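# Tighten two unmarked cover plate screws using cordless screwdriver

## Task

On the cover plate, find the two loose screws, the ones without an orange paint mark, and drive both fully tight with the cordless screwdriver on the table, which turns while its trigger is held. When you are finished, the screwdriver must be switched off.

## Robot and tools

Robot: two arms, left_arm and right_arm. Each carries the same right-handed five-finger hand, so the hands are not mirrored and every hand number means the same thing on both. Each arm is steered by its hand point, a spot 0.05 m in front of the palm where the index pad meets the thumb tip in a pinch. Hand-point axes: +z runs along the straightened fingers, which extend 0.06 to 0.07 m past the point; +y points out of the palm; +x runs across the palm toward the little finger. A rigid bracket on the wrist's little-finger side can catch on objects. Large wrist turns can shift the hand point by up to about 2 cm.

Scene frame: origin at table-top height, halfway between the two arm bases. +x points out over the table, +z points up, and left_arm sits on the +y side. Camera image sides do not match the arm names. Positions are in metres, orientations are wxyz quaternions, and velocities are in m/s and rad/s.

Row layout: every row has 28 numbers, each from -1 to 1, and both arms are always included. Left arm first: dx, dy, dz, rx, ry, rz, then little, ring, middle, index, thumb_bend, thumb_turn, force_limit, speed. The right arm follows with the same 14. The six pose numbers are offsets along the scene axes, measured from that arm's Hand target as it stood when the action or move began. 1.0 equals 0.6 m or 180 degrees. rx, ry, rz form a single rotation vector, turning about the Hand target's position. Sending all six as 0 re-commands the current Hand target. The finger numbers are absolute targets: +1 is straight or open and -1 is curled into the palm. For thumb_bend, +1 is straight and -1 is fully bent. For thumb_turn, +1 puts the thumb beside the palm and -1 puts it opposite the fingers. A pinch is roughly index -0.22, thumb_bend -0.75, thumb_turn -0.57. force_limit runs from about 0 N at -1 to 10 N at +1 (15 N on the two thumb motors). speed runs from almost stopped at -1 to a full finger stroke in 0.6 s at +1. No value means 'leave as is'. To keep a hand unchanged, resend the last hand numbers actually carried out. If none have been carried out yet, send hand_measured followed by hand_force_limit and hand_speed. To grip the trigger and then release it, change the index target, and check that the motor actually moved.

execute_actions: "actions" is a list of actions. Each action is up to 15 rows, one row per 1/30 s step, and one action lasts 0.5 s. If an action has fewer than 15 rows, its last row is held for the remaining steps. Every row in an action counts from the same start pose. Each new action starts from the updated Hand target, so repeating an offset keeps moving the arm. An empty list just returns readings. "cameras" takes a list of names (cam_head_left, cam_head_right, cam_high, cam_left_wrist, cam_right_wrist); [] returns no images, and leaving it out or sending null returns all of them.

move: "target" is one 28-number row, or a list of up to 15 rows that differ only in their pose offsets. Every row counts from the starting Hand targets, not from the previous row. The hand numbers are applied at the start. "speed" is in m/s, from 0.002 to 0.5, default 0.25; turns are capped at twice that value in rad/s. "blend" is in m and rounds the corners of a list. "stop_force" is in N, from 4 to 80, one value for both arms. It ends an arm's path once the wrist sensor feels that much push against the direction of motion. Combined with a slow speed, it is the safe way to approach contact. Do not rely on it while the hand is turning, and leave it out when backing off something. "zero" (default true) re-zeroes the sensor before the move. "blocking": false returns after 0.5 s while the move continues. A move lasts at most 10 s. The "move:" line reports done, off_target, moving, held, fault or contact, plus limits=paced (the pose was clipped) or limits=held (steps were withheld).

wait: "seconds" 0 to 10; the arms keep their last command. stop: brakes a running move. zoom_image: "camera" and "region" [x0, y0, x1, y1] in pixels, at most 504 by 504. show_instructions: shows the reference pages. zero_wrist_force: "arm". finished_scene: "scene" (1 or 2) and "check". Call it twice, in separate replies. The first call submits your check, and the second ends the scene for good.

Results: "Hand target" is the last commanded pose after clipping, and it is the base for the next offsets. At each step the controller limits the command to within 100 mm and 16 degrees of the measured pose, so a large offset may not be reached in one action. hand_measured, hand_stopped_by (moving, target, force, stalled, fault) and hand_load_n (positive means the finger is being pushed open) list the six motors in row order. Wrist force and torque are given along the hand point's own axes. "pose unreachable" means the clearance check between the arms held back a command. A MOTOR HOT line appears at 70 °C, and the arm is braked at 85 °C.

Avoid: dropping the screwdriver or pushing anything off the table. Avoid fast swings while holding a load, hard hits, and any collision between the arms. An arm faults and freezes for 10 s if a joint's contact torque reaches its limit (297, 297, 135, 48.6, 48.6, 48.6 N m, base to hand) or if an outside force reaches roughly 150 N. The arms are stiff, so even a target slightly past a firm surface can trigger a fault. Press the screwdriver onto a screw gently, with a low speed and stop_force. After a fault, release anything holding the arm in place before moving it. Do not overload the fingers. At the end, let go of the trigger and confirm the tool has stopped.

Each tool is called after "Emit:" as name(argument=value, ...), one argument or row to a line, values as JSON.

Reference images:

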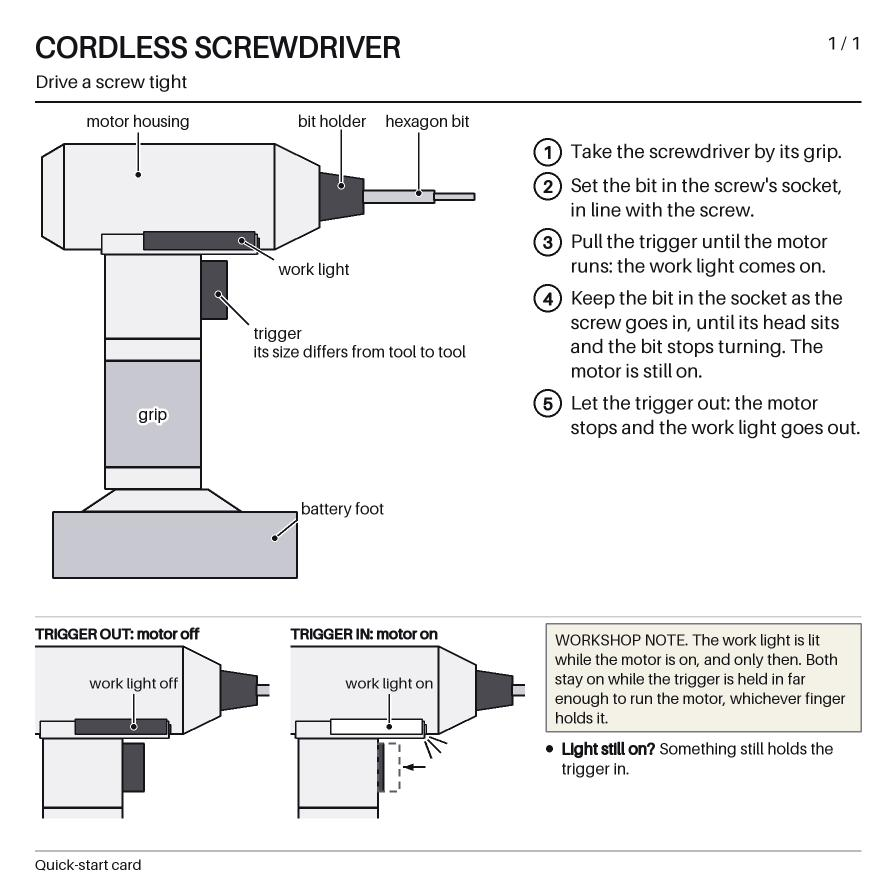

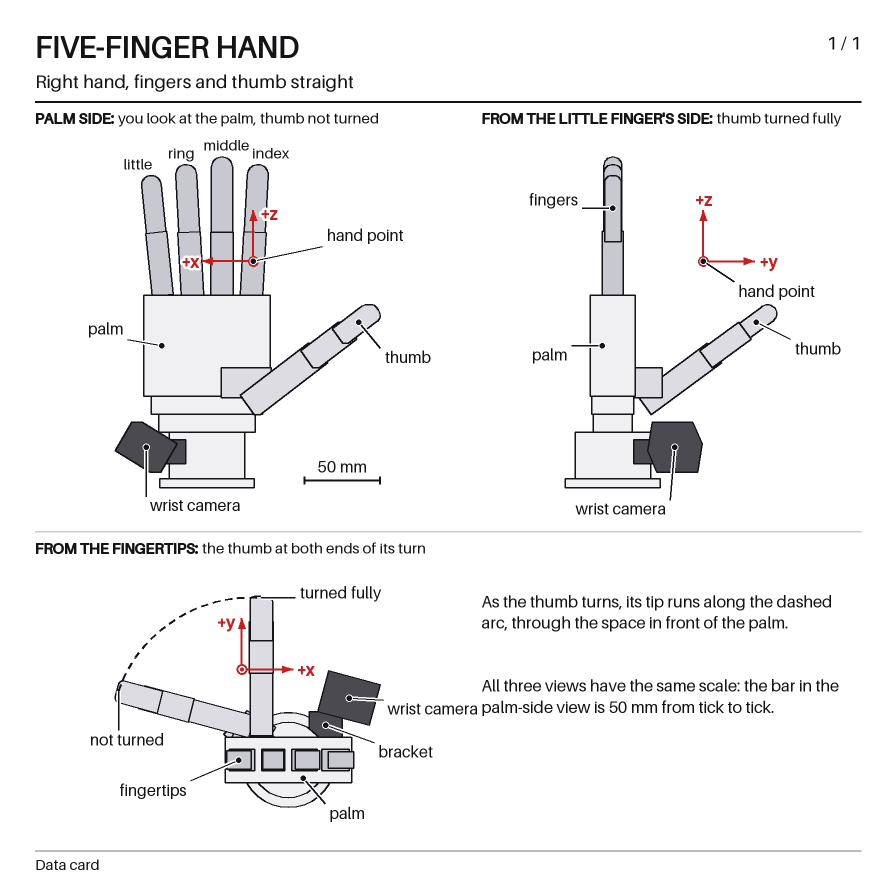

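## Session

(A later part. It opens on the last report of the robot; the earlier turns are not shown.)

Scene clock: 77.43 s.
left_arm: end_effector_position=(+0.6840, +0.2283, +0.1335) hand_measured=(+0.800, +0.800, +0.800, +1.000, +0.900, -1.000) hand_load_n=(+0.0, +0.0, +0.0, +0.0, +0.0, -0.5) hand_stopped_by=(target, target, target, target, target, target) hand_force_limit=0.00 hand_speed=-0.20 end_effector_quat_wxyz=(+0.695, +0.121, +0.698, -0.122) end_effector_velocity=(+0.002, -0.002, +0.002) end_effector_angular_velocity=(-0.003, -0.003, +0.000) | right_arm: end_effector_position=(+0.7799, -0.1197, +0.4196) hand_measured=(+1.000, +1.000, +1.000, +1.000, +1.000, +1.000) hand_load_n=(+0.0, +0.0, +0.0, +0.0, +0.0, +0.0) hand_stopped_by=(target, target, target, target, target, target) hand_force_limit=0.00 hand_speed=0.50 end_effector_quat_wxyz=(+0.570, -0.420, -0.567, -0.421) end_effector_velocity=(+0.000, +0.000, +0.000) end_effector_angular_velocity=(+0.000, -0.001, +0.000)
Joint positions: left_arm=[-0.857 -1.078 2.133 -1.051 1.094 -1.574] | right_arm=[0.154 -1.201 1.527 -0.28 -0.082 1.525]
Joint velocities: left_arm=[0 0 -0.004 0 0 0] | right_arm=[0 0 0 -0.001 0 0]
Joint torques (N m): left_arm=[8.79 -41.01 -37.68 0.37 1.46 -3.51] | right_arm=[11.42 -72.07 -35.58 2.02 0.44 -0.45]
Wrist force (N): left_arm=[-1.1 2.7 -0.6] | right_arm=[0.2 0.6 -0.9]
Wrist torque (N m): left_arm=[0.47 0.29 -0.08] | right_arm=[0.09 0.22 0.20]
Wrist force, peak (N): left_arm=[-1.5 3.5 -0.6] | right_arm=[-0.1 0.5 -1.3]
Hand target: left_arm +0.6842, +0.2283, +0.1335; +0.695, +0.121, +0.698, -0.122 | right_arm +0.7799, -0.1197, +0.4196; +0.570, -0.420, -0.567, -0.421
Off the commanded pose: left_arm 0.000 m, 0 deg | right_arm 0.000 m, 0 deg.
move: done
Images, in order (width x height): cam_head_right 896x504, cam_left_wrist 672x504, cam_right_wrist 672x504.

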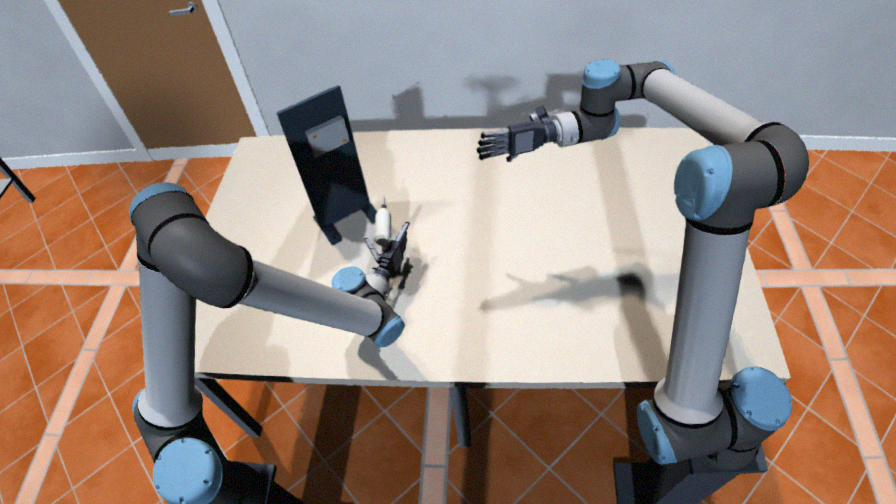

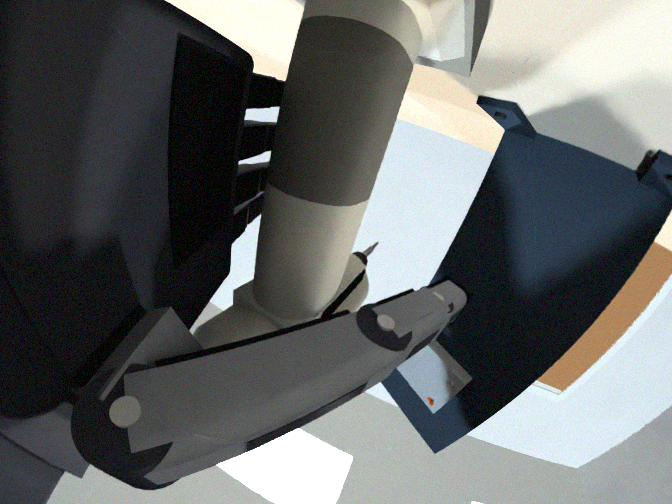

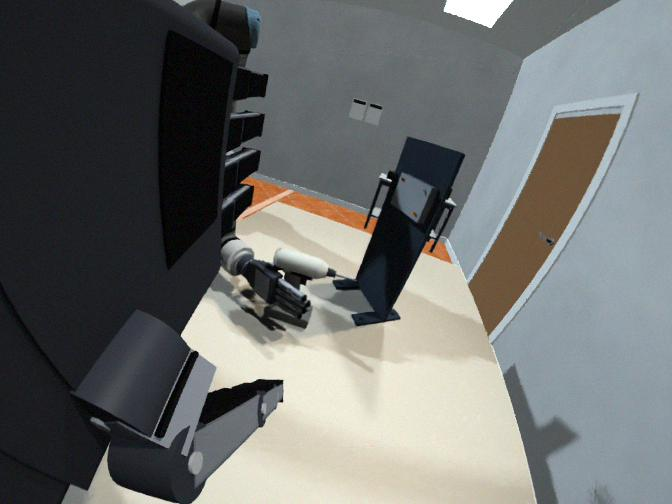

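Emit:
move(
  target=[0.00855,0.0235,0,0,0,0,0.8,0.8,0.8,1,0.9,-1,0.0,-0.2,0,0,0,0,0,0,1,1,1,1,1,1,0,0.5],
  speed=0.015,
  stop_force=4,
  cameras=["cam_right_wrist","cam_head_right","cam_left_wrist"],
)

Emit:
zoom_image(
  camera="cam_right_wrist",
  region=[210, 210, 390, 345],
)

Emit:
zoom_image(
  camera="cam_head_right",
  region=[340, 180, 440, 300],
)

Scene clock: 79.93 s.
left_arm: end_effector_position=(+0.6893, +0.2424, +0.1335) hand_measured=(+0.800, +0.800, +0.800, +1.000, +0.900, -1.000) hand_load_n=(+0.0, +0.0, +0.0, +0.0, +0.0, +0.0) hand_stopped_by=(target, target, target, target, target, target) hand_force_limit=0.00 hand_speed=-0.20 end_effector_quat_wxyz=(+0.695, +0.121, +0.698, -0.122) end_effector_velocity=(+0.000, -0.001, -0.001) end_effector_angular_velocity=(-0.001, +0.001, -0.001) | right_arm: end_effector_position=(+0.7799, -0.1197, +0.4196) hand_measured=(+1.000, +1.000, +1.000, +1.000, +1.000, +1.000) hand_load_n=(+0.0, +0.0, +0.0, +0.0, +0.0, +0.0) hand_stopped_by=(target, target, target, target, target, target) hand_force_limit=0.00 hand_speed=0.50 end_effector_quat_wxyz=(+0.570, -0.420, -0.567, -0.421) end_effector_velocity=(+0.000, +0.000, +0.000) end_effector_angular_velocity=(+0.000, -0.002, +0.000)
Joint positions: left_arm=[-0.833 -1.08 2.137 -1.053 1.117 -1.574] | right_arm=[0.154 -1.201 1.527 -0.28 -0.082 1.525]
Joint velocities: left_arm=[-0.001 0.001 0 -0.001 0 -0.001] | right_arm=[0 -0.001 0 -0.001 0 0]
Joint torques (N m): left_arm=[-15.13 -64.19 -25.47 -2.3 -2.07 2.96] | right_arm=[11.87 -70.91 -35.92 1.76 0.28 -0.48]
Wrist force (N): left_arm=[-1.7 2.8 -0.5] | right_arm=[-0.2 0.4 -0.5]
Wrist torque (N m): left_arm=[0.48 0.36 -0.12] | right_arm=[0.05 0.28 0.16]
Wrist force, peak (N): left_arm=[-2.3 3.2 -0.6] | right_arm=[0.3 0.7 -1.1]
Hand target: left_arm +0.6893, +0.2424, +0.1335; +0.695, +0.121, +0.698, -0.122 | right_arm +0.7799, -0.1197, +0.4196; +0.570, -0.420, -0.567, -0.421
Off the commanded pose: left_arm 0.000 m, 0 deg | right_arm 0.000 m, 0 deg.
move: done
Images, in order (width x height): cam_head_right 896x504, cam_left_wrist 672x504, cam_right_wrist 672x504.

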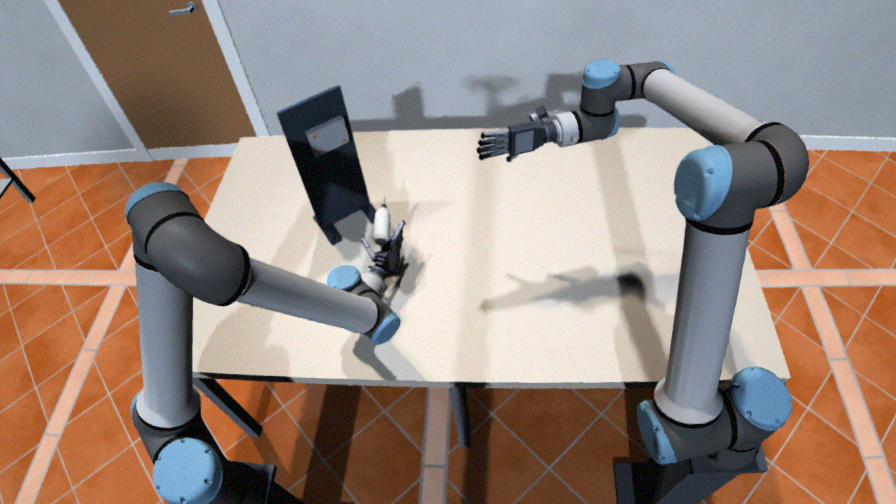

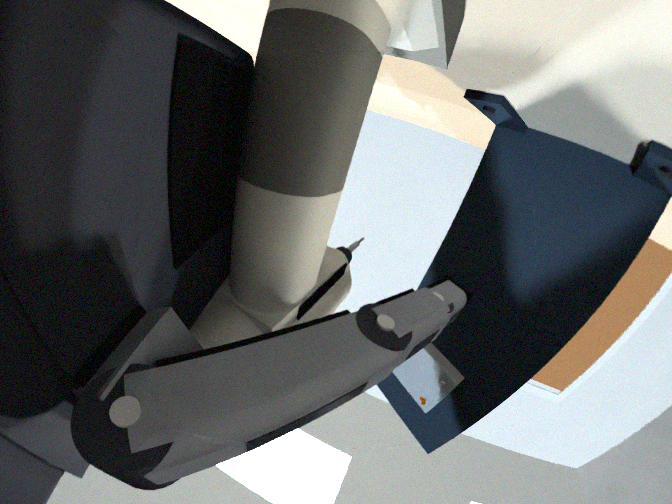

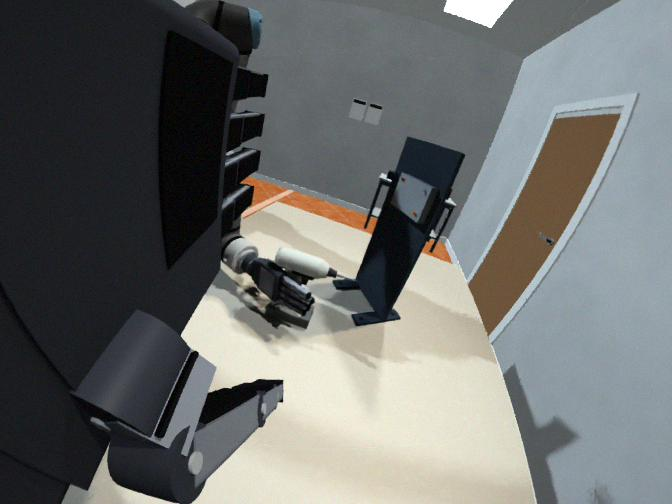

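Scaled by 2.800 from the camera's 672x504 image, which has a finer 960x720 frame.

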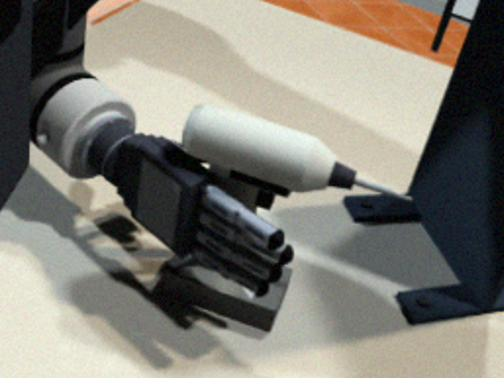

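Scaled by 4.200.

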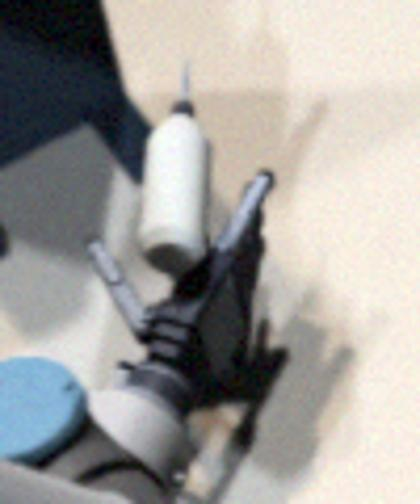

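Emit:
move(
  target=[0,0,0,0,0,0,0.8,0.8,0.8,1,-0.9,-1,-0.7,-0.8,0,0,0,0,0,0,1,1,1,1,1,1,0,0.5],
  cameras=["cam_head_right","cam_left_wrist"],
)

Emit:
zoom_image(
  camera="cam_head_right",
  region=[340, 180, 440, 300],
)

Scene clock: 85.53 s.
left_arm: end_effector_position=(+0.6893, +0.2424, +0.1335) hand_measured=(+0.800, +0.800, +0.800, +1.000, -0.236, -1.000) hand_load_n=(+0.0, +0.0, +0.0, +0.0, +0.0, -0.5) hand_stopped_by=(target, target, target, target, moving, target) hand_force_limit=-0.70 hand_speed=-0.80 end_effector_quat_wxyz=(+0.695, +0.121, +0.698, -0.122) end_effector_velocity=(+0.000, +0.000, +0.000) end_effector_angular_velocity=(+0.000, +0.000, +0.000) | right_arm: end_effector_position=(+0.7799, -0.1197, +0.4196) hand_measured=(+1.000, +1.000, +1.000, +1.000, +1.000, +1.000) hand_load_n=(+0.0, +0.0, +0.0, +0.0, +0.0, +0.0) hand_stopped_by=(target, target, target, target, target, target) hand_force_limit=0.00 hand_speed=0.50 end_effector_quat_wxyz=(+0.570, -0.420, -0.567, -0.421) end_effector_velocity=(+0.000, +0.000, +0.000) end_effector_angular_velocity=(+0.000, -0.001, +0.000)
Joint positions: left_arm=[-0.833 -1.08 2.137 -1.053 1.117 -1.574] | right_arm=[0.154 -1.201 1.527 -0.28 -0.082 1.525]
Joint velocities: left_arm=[0 0 0 0 0 0] | right_arm=[0 -0.001 0 0 0 0]
Joint torques (N m): left_arm=[-9.28 -45.27 -28.28 -0.62 -0.89 2.9] | right_arm=[11.72 -72.37 -35.92 1.84 0.51 -0.35]
Wrist force (N): left_arm=[-2.3 2.9 -0.4] | right_arm=[-0.4 0.6 -0.7]
Wrist torque (N m): left_arm=[0.50 0.44 -0.15] | right_arm=[0.09 0.31 0.16]
Wrist force, peak (N): left_arm=[-1.9 3.2 -0.7] | right_arm=[-0.4 0.3 -1.2]
Hand target: left_arm +0.6893, +0.2424, +0.1335; +0.695, +0.121, +0.698, -0.122 | right_arm +0.7799, -0.1197, +0.4196; +0.570, -0.420, -0.567, -0.421
Off the commanded pose: left_arm 0.000 m, 0 deg | right_arm 0.000 m, 0 deg.
move: moving (left_arm; no rest 5 s after the path's end)
Images, in order (width x height): cam_head_right 896x504, cam_left_wrist 672x504.

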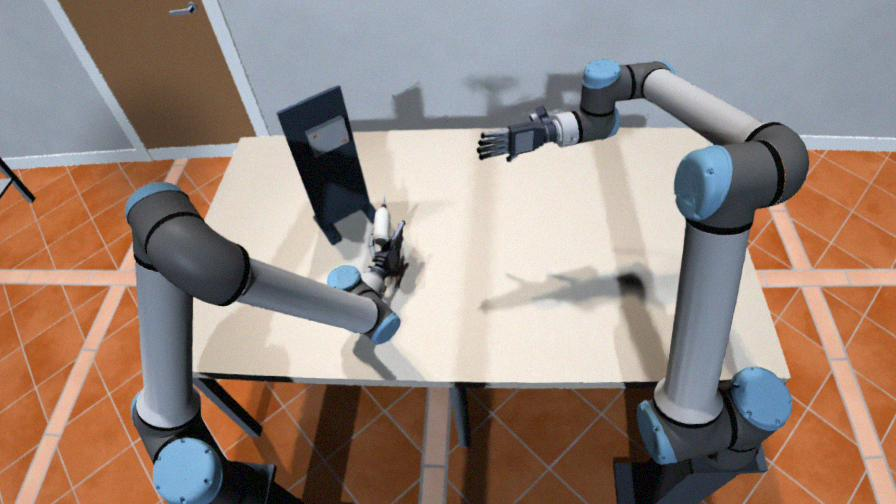

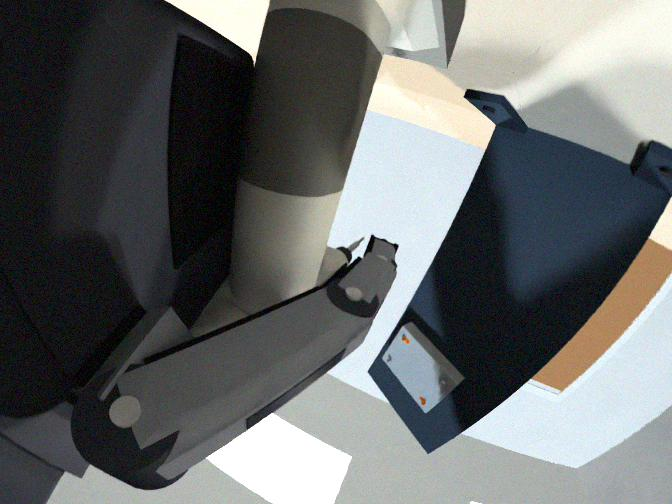

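Scaled by 4.200.

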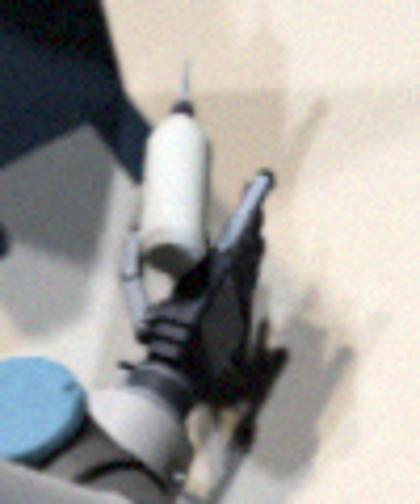

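Emit:
move(
  target=[0,0,0,0,0,0,0.8,0.8,0.8,1,-0.95,-1,-0.7,-0.6,0,0,0,0,0,0,1,1,1,1,1,1,0,0.5],
  cameras=["cam_head_right","cam_left_wrist"],
)

Emit:
zoom_image(
  camera="cam_head_right",
  region=[340, 180, 440, 300],
)

Scene clock: 87.17 s.
left_arm: end_effector_position=(+0.6893, +0.2424, +0.1335) hand_measured=(+0.800, +0.800, +0.800, +1.000, -0.828, -1.000) hand_load_n=(+0.0, +0.0, +0.0, +0.0, +2.0, +0.0) hand_stopped_by=(target, target, target, target, force, target) hand_force_limit=-0.70 hand_speed=-0.60 end_effector_quat_wxyz=(+0.695, +0.121, +0.698, -0.122) end_effector_velocity=(+0.000, +0.000, +0.000) end_effector_angular_velocity=(+0.000, -0.001, +0.000) | right_arm: end_effector_position=(+0.7799, -0.1197, +0.4196) hand_measured=(+1.000, +1.000, +1.000, +1.000, +1.000, +1.000) hand_load_n=(+0.0, +0.0, +0.0, +0.0, +0.0, +0.0) hand_stopped_by=(target, target, target, target, target, target) hand_force_limit=0.00 hand_speed=0.50 end_effector_quat_wxyz=(+0.570, -0.420, -0.567, -0.421) end_effector_velocity=(+0.001, +0.000, -0.001) end_effector_angular_velocity=(+0.000, +0.000, +0.000)
Joint positions: left_arm=[-0.833 -1.08 2.137 -1.053 1.117 -1.574] | right_arm=[0.154 -1.201 1.527 -0.28 -0.082 1.525]
Joint velocities: left_arm=[0 0 0 0 0 0.001] | right_arm=[0 0.001 0 -0.001 0 0]
Joint torques (N m): left_arm=[-9.47 -46.2 -27.89 -0.86 0 2.78] | right_arm=[12.3 -71.53 -35.93 2.15 0.41 -0.3]
Wrist force (N): left_arm=[-1.0 2.6 -0.8] | right_arm=[0.0 0.3 -0.8]
Wrist torque (N m): left_arm=[0.48 0.29 -0.06] | right_arm=[0.05 0.26 0.17]
Wrist force, peak (N): left_arm=[-2.0 4.5 -0.5] | right_arm=[-0.3 0.6 -1.0]
Hand target: left_arm +0.6893, +0.2424, +0.1335; +0.695, +0.121, +0.698, -0.122 | right_arm +0.7799, -0.1197, +0.4196; +0.570, -0.420, -0.567, -0.421
Off the commanded pose: left_arm 0.000 m, 0 deg | right_arm 0.000 m, 0 deg.
move: done
Images, in order (width x height): cam_head_right 896x504, cam_left_wrist 672x504.

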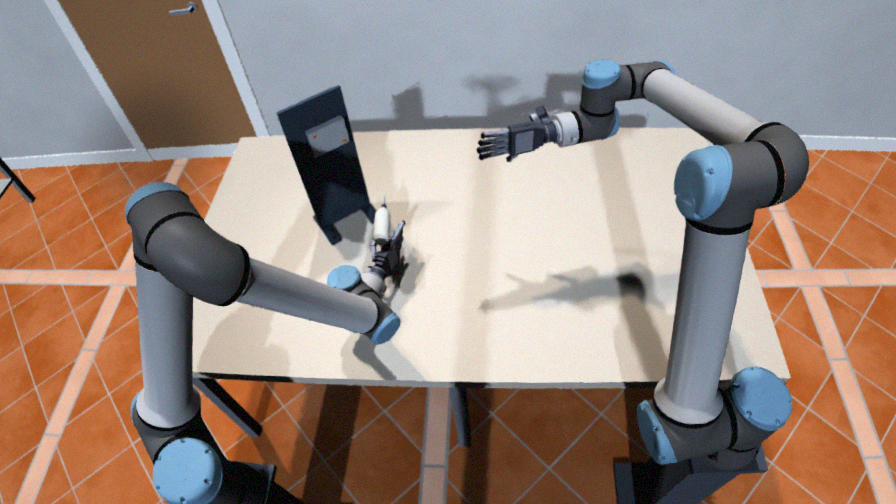

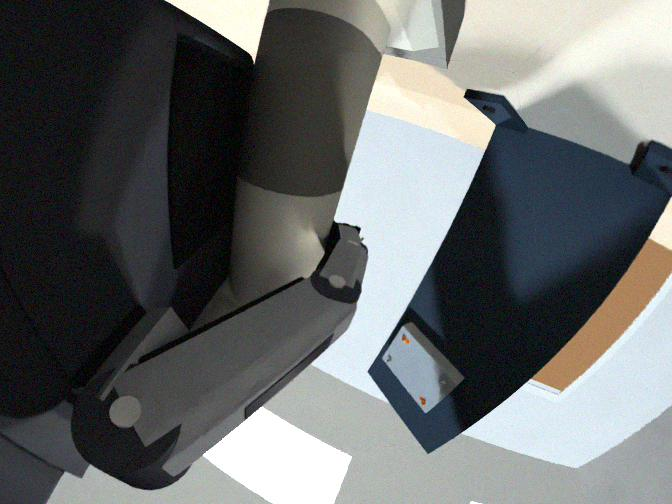

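Scaled by 4.200.

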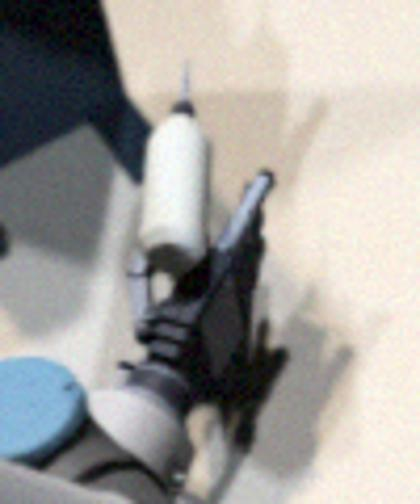

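Emit:
move(
  target=[0,0,0,0,0,0,-0.9,-0.9,-0.9,1,-0.95,-1,-0.5,-0.5,0,0,0,0,0,0,1,1,1,1,1,1,0,0.5],
  cameras=["cam_head_right","cam_left_wrist","cam_right_wrist"],
)

Emit:
zoom_image(
  camera="cam_head_right",
  region=[340, 180, 440, 300],
)

Emit:
zoom_image(
  camera="cam_right_wrist",
  region=[210, 210, 390, 345],
)

Scene clock: 89.40 s.
left_arm: end_effector_position=(+0.6893, +0.2424, +0.1335) hand_measured=(-0.642, -0.640, -0.224, +1.000, -0.828, -1.000) hand_load_n=(+2.0, +4.0, +3.0, +0.0, +2.0, +0.0) hand_stopped_by=(force, force, force, target, force, target) hand_force_limit=-0.50 hand_speed=-0.50 end_effector_quat_wxyz=(+0.695, +0.121, +0.698, -0.122) end_effector_velocity=(+0.000, +0.001, +0.000) end_effector_angular_velocity=(-0.001, +0.000, +0.001) | right_arm: end_effector_position=(+0.7799, -0.1197, +0.4196) hand_measured=(+1.000, +1.000, +1.000, +1.000, +1.000, +1.000) hand_load_n=(+0.0, +0.0, +0.0, +0.0, +0.0, +0.0) hand_stopped_by=(target, target, target, target, target, target) hand_force_limit=0.00 hand_speed=0.50 end_effector_quat_wxyz=(+0.570, -0.420, -0.567, -0.421) end_effector_velocity=(+0.000, +0.000, +0.000) end_effector_angular_velocity=(+0.000, +0.001, +0.000)
Joint positions: left_arm=[-0.833 -1.08 2.137 -1.053 1.117 -1.574] | right_arm=[0.154 -1.201 1.527 -0.28 -0.082 1.525]
Joint velocities: left_arm=[0.001 0 0 0 0 -0.001] | right_arm=[0 0 0 0.001 0 0]
Joint torques (N m): left_arm=[-8.64 -44.76 -23.5 -1.53 0.1 3.07] | right_arm=[12.01 -70.77 -36.28 1.98 0.41 -0.33]
Wrist force (N): left_arm=[-1.6 2.9 -1.4] | right_arm=[0.0 0.4 -0.5]
Wrist torque (N m): left_arm=[0.50 0.09 -0.10] | right_arm=[0.06 0.25 0.18]
Wrist force, peak (N): left_arm=[-2.0 3.0 -1.4] | right_arm=[-0.4 0.7 -1.0]
Hand target: left_arm +0.6893, +0.2424, +0.1335; +0.695, +0.121, +0.698, -0.122 | right_arm +0.7799, -0.1197, +0.4196; +0.570, -0.420, -0.567, -0.421
Off the commanded pose: left_arm 0.000 m, 0 deg | right_arm 0.000 m, 0 deg.
move: done
Images, in order (width x height): cam_head_right 896x504, cam_left_wrist 672x504, cam_right_wrist 672x504.

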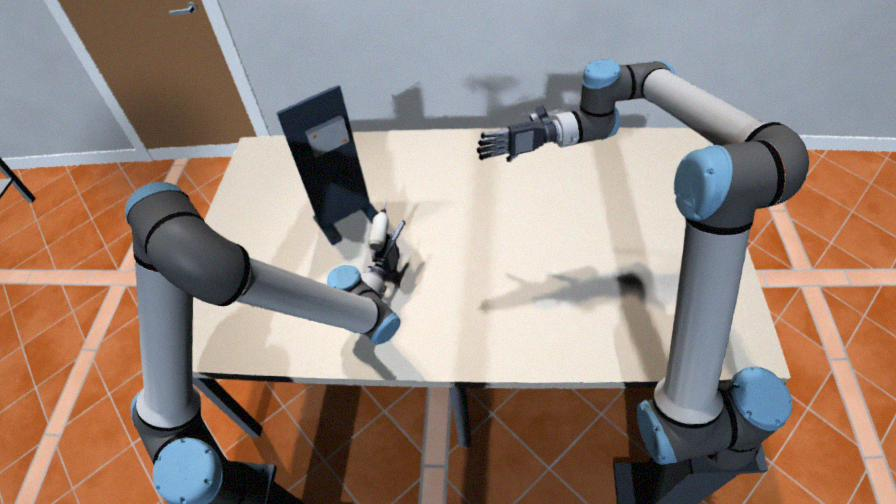

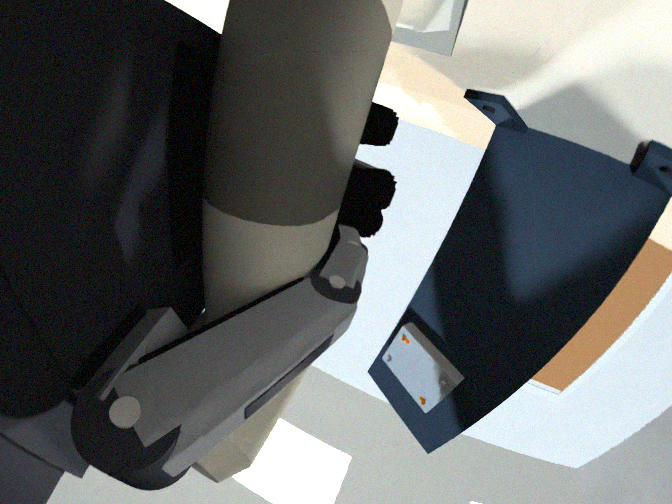

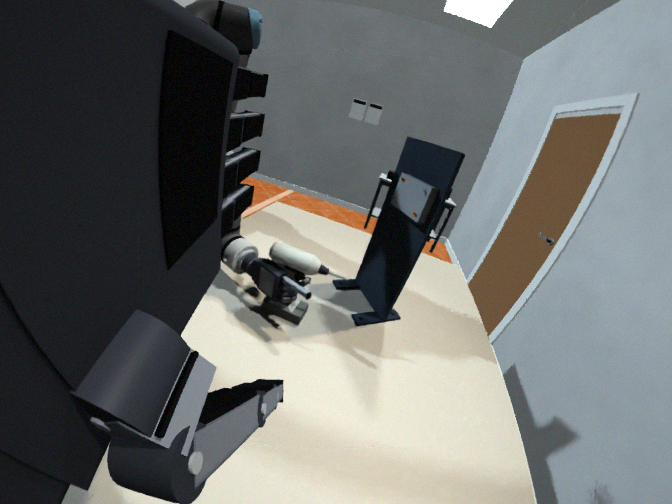

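Scaled by 4.200.

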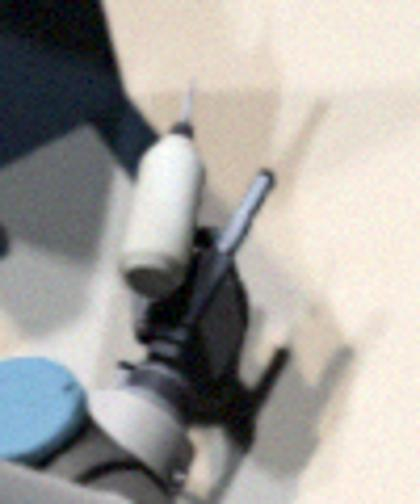

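Scaled by 2.800 from the camera's 672x504 image, which has a finer 960x720 frame.

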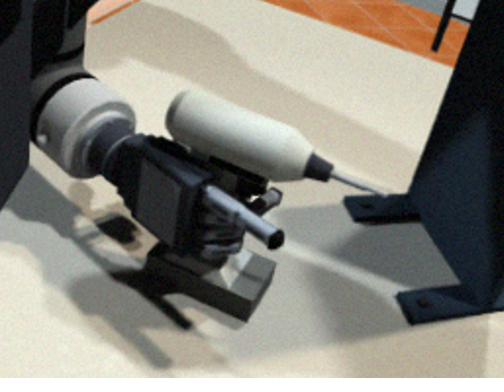

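Emit:
move(
  target=[0,0,0,0,0,0,-0.95,-0.95,-0.95,1,-0.98,-1,0.3,-0.6,0,0,0,0,0,0,1,1,1,1,1,1,0,0.5],
  cameras=["cam_head_right","cam_left_wrist","cam_right_wrist"],
)

Emit:
zoom_image(
  camera="cam_head_right",
  region=[340, 180, 440, 300],
)

Emit:
zoom_image(
  camera="cam_right_wrist",
  region=[210, 210, 390, 345],
)

Scene clock: 90.37 s.
left_arm: end_effector_position=(+0.6893, +0.2424, +0.1335) hand_measured=(-0.678, -0.660, -0.242, +1.000, -0.868, -1.000) hand_load_n=(+13.0, +6.0, +11.0, +0.0, +11.0, +2.5) hand_stopped_by=(force, force, force, target, force, target) hand_force_limit=0.30 hand_speed=-0.60 end_effector_quat_wxyz=(+0.695, +0.121, +0.698, -0.122) end_effector_velocity=(+0.000, +0.000, +0.000) end_effector_angular_velocity=(+0.000, -0.001, -0.001) | right_arm: end_effector_position=(+0.7799, -0.1197, +0.4196) hand_measured=(+1.000, +1.000, +1.000, +1.000, +1.000, +1.000) hand_load_n=(+0.0, +0.0, +0.0, +0.0, +0.0, +0.0) hand_stopped_by=(target, target, target, target, target, target) hand_force_limit=0.00 hand_speed=0.50 end_effector_quat_wxyz=(+0.570, -0.420, -0.567, -0.421) end_effector_velocity=(+0.000, +0.000, +0.000) end_effector_angular_velocity=(+0.000, -0.001, +0.000)
Joint positions: left_arm=[-0.833 -1.08 2.137 -1.053 1.117 -1.574] | right_arm=[0.154 -1.201 1.527 -0.28 -0.082 1.525]
Joint velocities: left_arm=[0 0 0 -0.001 0.001 0.001] | right_arm=[0 0 0 0 0 0]
Joint torques (N m): left_arm=[-6.62 -46.1 -22.91 -1.35 0.89 2.83] | right_arm=[11.28 -73.16 -36.23 1.88 0.41 -0.23]
Wrist force (N): left_arm=[-4.3 3.6 0.9] | right_arm=[-0.2 0.4 -0.6]
Wrist torque (N m): left_arm=[0.39 -0.32 -0.11] | right_arm=[0.06 0.29 0.17]
Wrist force, peak (N): left_arm=[-4.6 3.8 1.5] | right_arm=[-0.2 0.6 -1.0]
Hand target: left_arm +0.6893, +0.2424, +0.1335; +0.695, +0.121, +0.698, -0.122 | right_arm +0.7799, -0.1197, +0.4196; +0.570, -0.420, -0.567, -0.421
Off the commanded pose: left_arm 0.000 m, 0 deg | right_arm 0.000 m, 0 deg.
move: done
Images, in order (width x height): cam_head_right 896x504, cam_left_wrist 672x504, cam_right_wrist 672x504.

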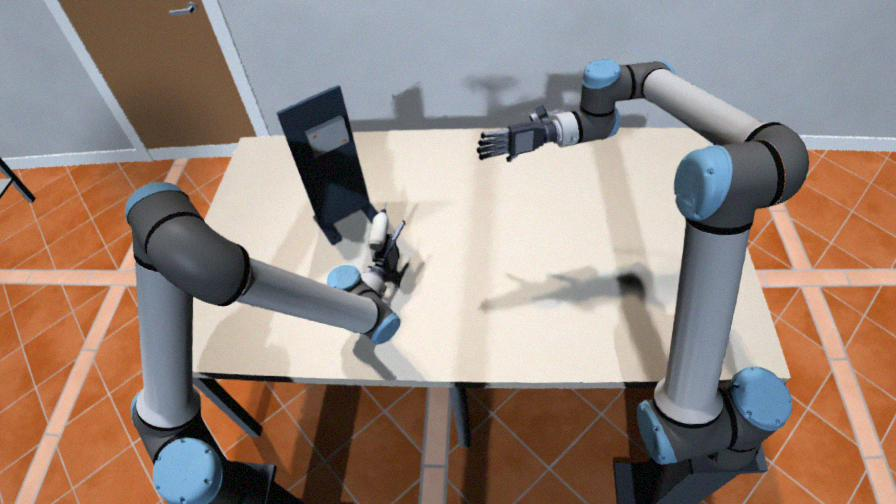

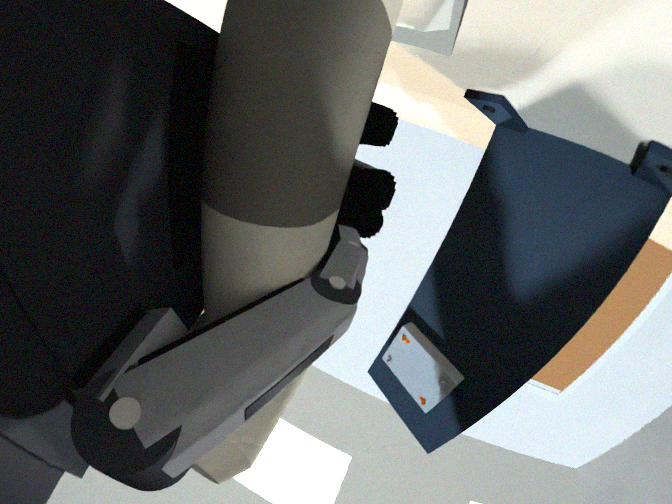

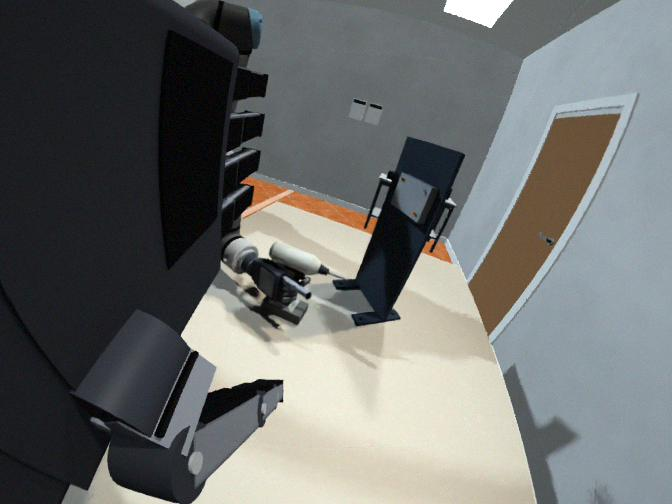

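Scaled by 4.200.

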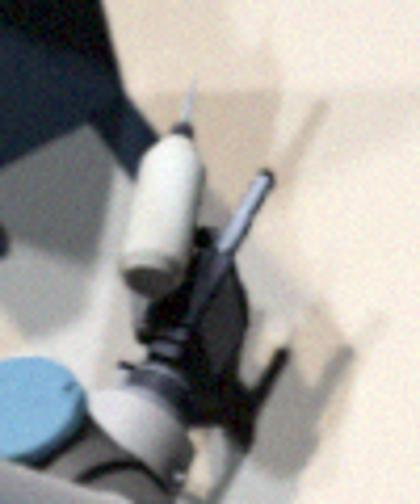

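Scaled by 2.800 from the camera's 672x504 image, which has a finer 960x720 frame.

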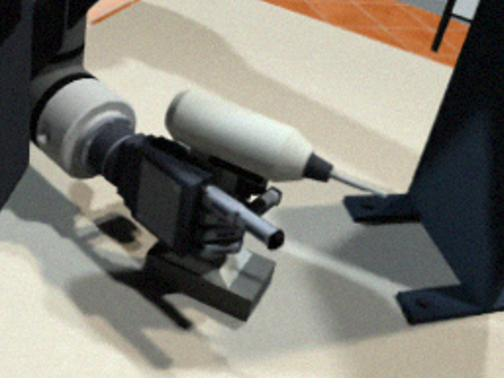

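Emit:
move(
  target=[0,0,0.05,0,0,0,-0.95,-0.95,-0.95,1,-0.98,-1,0.3,-0.6,0,0,0,0,0,0,1,1,1,1,1,1,0,0.5],
  speed=0.03,
  cameras=["cam_head_right","cam_left_wrist","cam_right_wrist"],
)

Emit:
zoom_image(
  camera="cam_right_wrist",
  region=[210, 210, 390, 345],
)

Scene clock: 91.80 s.
left_arm: end_effector_position=(+0.6894, +0.2423, +0.1637) hand_measured=(-0.680, -0.660, -0.242, +1.000, -0.868, -1.000) hand_load_n=(+0.5, +0.0, +12.5, +0.0, +10.0, +2.0) hand_stopped_by=(force, force, force, target, force, target) hand_force_limit=0.30 hand_speed=-0.60 end_effector_quat_wxyz=(+0.695, +0.121, +0.698, -0.122) end_effector_velocity=(+0.000, -0.001, -0.001) end_effector_angular_velocity=(-0.002, -0.002, -0.001) | right_arm: end_effector_position=(+0.7799, -0.1197, +0.4196) hand_measured=(+1.000, +1.000, +1.000, +1.000, +1.000, +1.000) hand_load_n=(+0.0, +0.0, -0.5, +0.0, +0.0, +0.0) hand_stopped_by=(target, target, target, target, target, target) hand_force_limit=0.00 hand_speed=0.50 end_effector_quat_wxyz=(+0.570, -0.420, -0.567, -0.421) end_effector_velocity=(+0.000, +0.000, +0.000) end_effector_angular_velocity=(+0.000, +0.001, +0.000)
Joint positions: left_arm=[-0.833 -1.13 2.131 -0.997 1.117 -1.574] | right_arm=[0.154 -1.201 1.527 -0.28 -0.082 1.525]
Joint velocities: left_arm=[-0.002 0.002 0 -0.005 0 0] | right_arm=[0 0 0 0 0 0]
Joint torques (N m): left_arm=[-4.85 -41.03 -35.59 -6.7 0.79 2.79] | right_arm=[11.79 -71.94 -36.8 1.98 0.22 -0.32]
Wrist force (N): left_arm=[5.7 2.6 -0.4] | right_arm=[-0.1 0.5 -0.5]
Wrist torque (N m): left_arm=[0.44 0.17 0.06] | right_arm=[0.07 0.26 0.18]
Wrist force, peak (N): left_arm=[5.7 3.0 -0.6] | right_arm=[0.0 0.5 -1.2]
Hand target: left_arm +0.6894, +0.2423, +0.1635; +0.695, +0.121, +0.698, -0.122 | right_arm +0.7799, -0.1197, +0.4196; +0.570, -0.420, -0.567, -0.421
Off the commanded pose: left_arm 0.000 m, 0 deg | right_arm 0.000 m, 0 deg.
move: done
Images, in order (width x height): cam_head_right 896x504, cam_left_wrist 672x504, cam_right_wrist 672x504.

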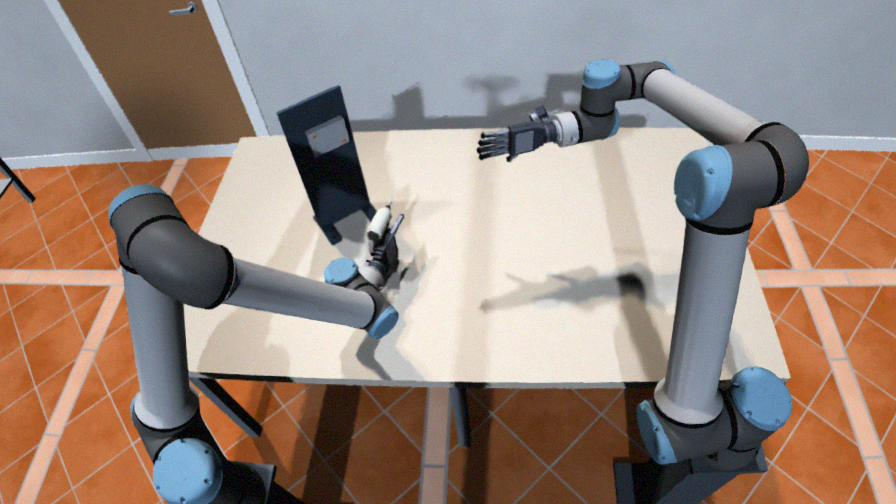

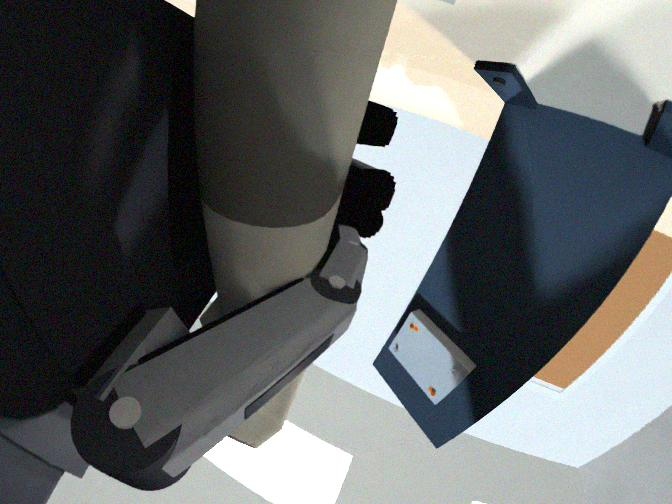

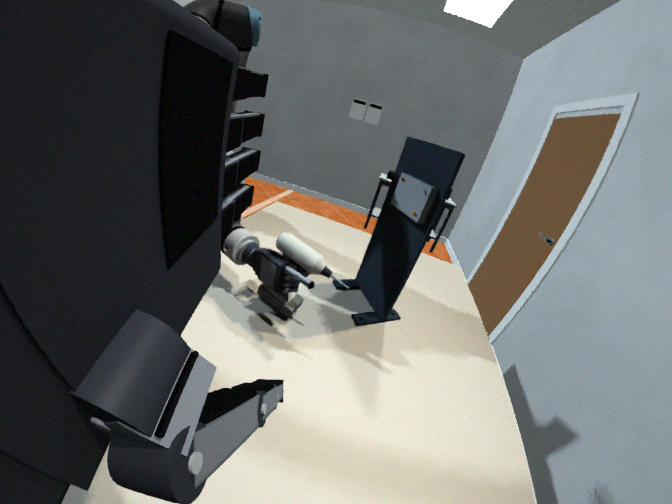

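Scaled by 2.800 from the camera's 672x504 image, which has a finer 960x720 frame.

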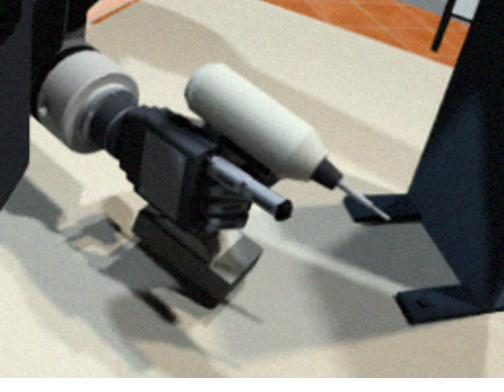

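Emit:
move(
  target=[-0.148,-0.137,0.017,0,0,0.183,-0.95,-0.95,-0.95,1,-0.98,-1,0.3,-0.6,0,0,0,0,0,0,1,1,1,1,1,1,0,0.5],
  speed=0.06,
  cameras=["cam_head_right","cam_head_left","cam_right_wrist"],
)

Emit:
zoom_image(
  camera="cam_right_wrist",
  region=[180, 210, 360, 345],
)

Emit:
zoom_image(
  camera="cam_head_right",
  region=[340, 180, 460, 300],
)

Scene clock: 98.50 s.
left_arm: end_effector_position=(+0.6000, +0.1599, +0.1733) hand_measured=(-0.680, -0.660, -0.242, +1.000, -0.868, -1.000) hand_load_n=(+0.0, +0.0, +12.5, +0.0, +10.0, +1.5) hand_stopped_by=(force, force, force, target, force, target) hand_force_limit=0.30 hand_speed=-0.60 end_effector_quat_wxyz=(+0.701, -0.082, +0.704, +0.080) end_effector_velocity=(+0.000, +0.000, +0.000) end_effector_angular_velocity=(+0.001, +0.001, -0.002) | right_arm: end_effector_position=(+0.7799, -0.1197, +0.4196) hand_measured=(+1.000, +1.000, +1.000, +1.000, +1.000, +1.000) hand_load_n=(+0.0, +0.0, +0.0, +0.0, +0.0, +0.0) hand_stopped_by=(target, target, target, target, target, target) hand_force_limit=0.00 hand_speed=0.50 end_effector_quat_wxyz=(+0.570, -0.420, -0.567, -0.421) end_effector_velocity=(+0.000, +0.000, +0.000) end_effector_angular_velocity=(+0.000, +0.001, +0.000)
Joint positions: left_arm=[-1.139 -1.033 1.922 -0.873 0.237 -1.587] | right_arm=[0.154 -1.201 1.527 -0.28 -0.082 1.525]
Joint velocities: left_arm=[0 -0.001 0.002 0 0.002 0] | right_arm=[0 0.001 0 0 0 0]
Joint torques (N m): left_arm=[8.89 -87.62 -17.52 -0.74 2.02 -2.64] | right_arm=[11.39 -73.12 -37 1.97 0.28 -0.52]
Wrist force (N): left_arm=[5.6 2.7 -0.8] | right_arm=[0.0 0.4 -0.7]
Wrist torque (N m): left_arm=[0.47 0.21 0.05] | right_arm=[0.06 0.25 0.17]
Wrist force, peak (N): left_arm=[6.0 2.7 -0.5] | right_arm=[-0.2 0.9 -0.9]
Hand target: left_arm +0.6000, +0.1601, +0.1734; +0.701, -0.082, +0.704, +0.080 | right_arm +0.7799, -0.1197, +0.4196; +0.570, -0.420, -0.567, -0.421
Off the commanded pose: left_arm 0.001 m, 0 deg | right_arm 0.000 m, 0 deg.
move: done
Images, in order (width x height): cam_head_left 896x504, cam_head_right 896x504, cam_right_wrist 672x504.

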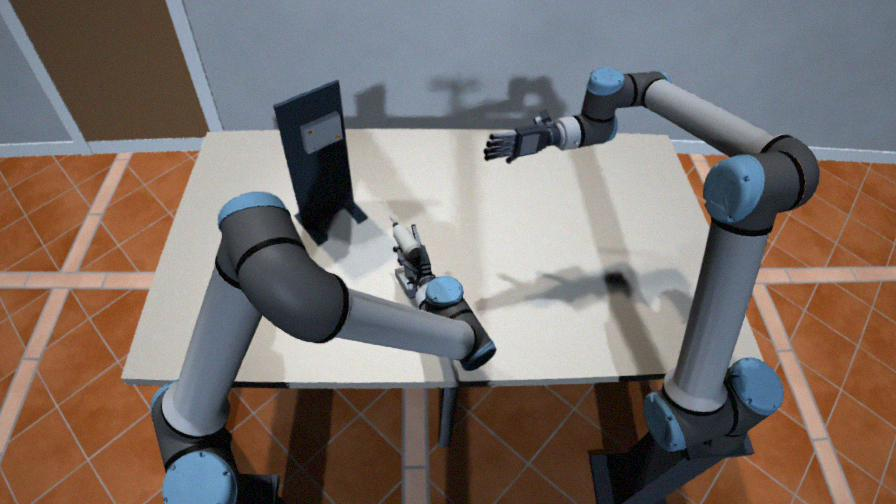

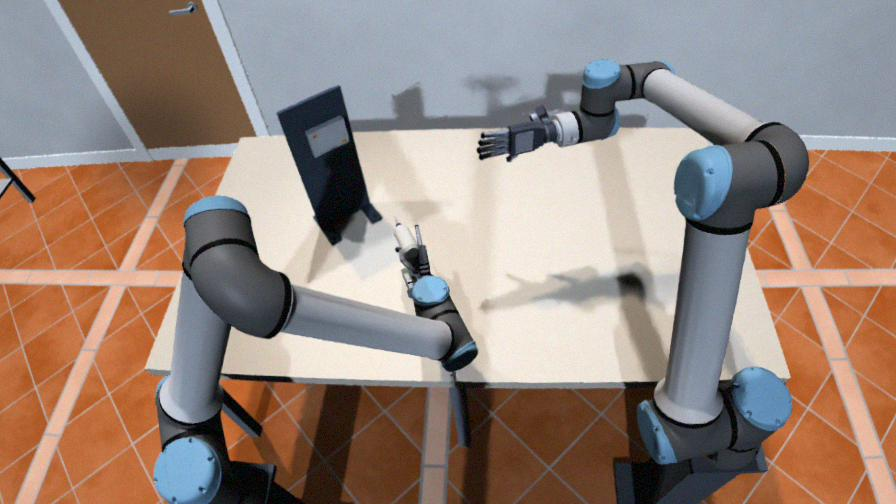

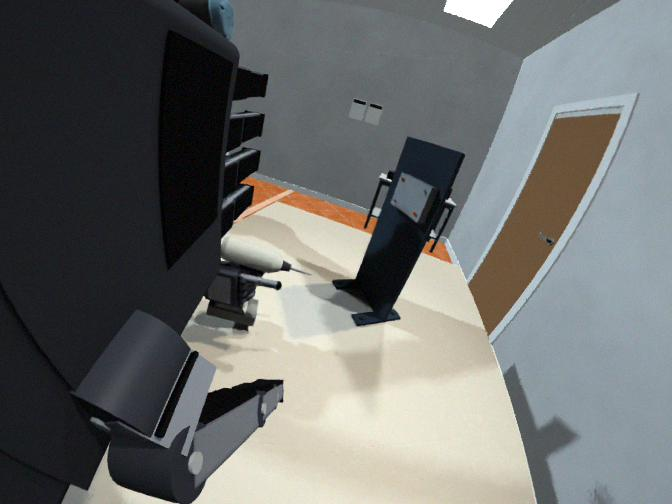

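Scaled by 2.800 from the camera's 672x504 image, which has a finer 960x720 frame.

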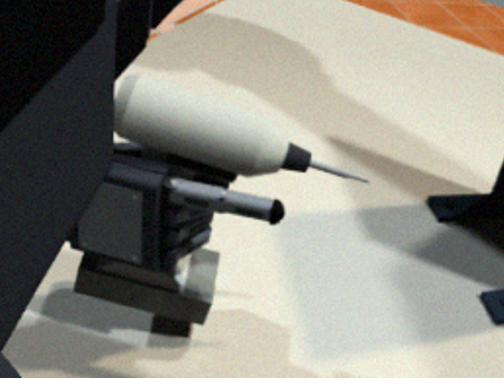

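Scaled by 4.200.

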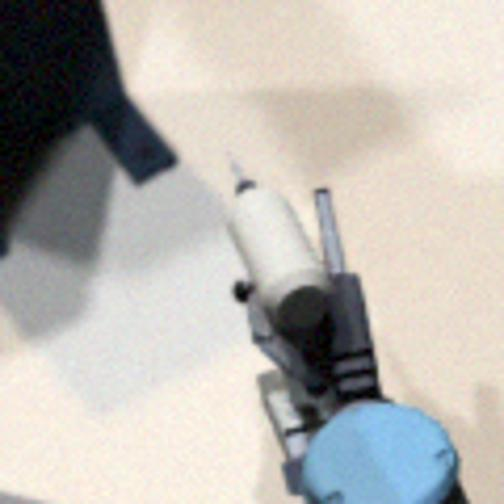

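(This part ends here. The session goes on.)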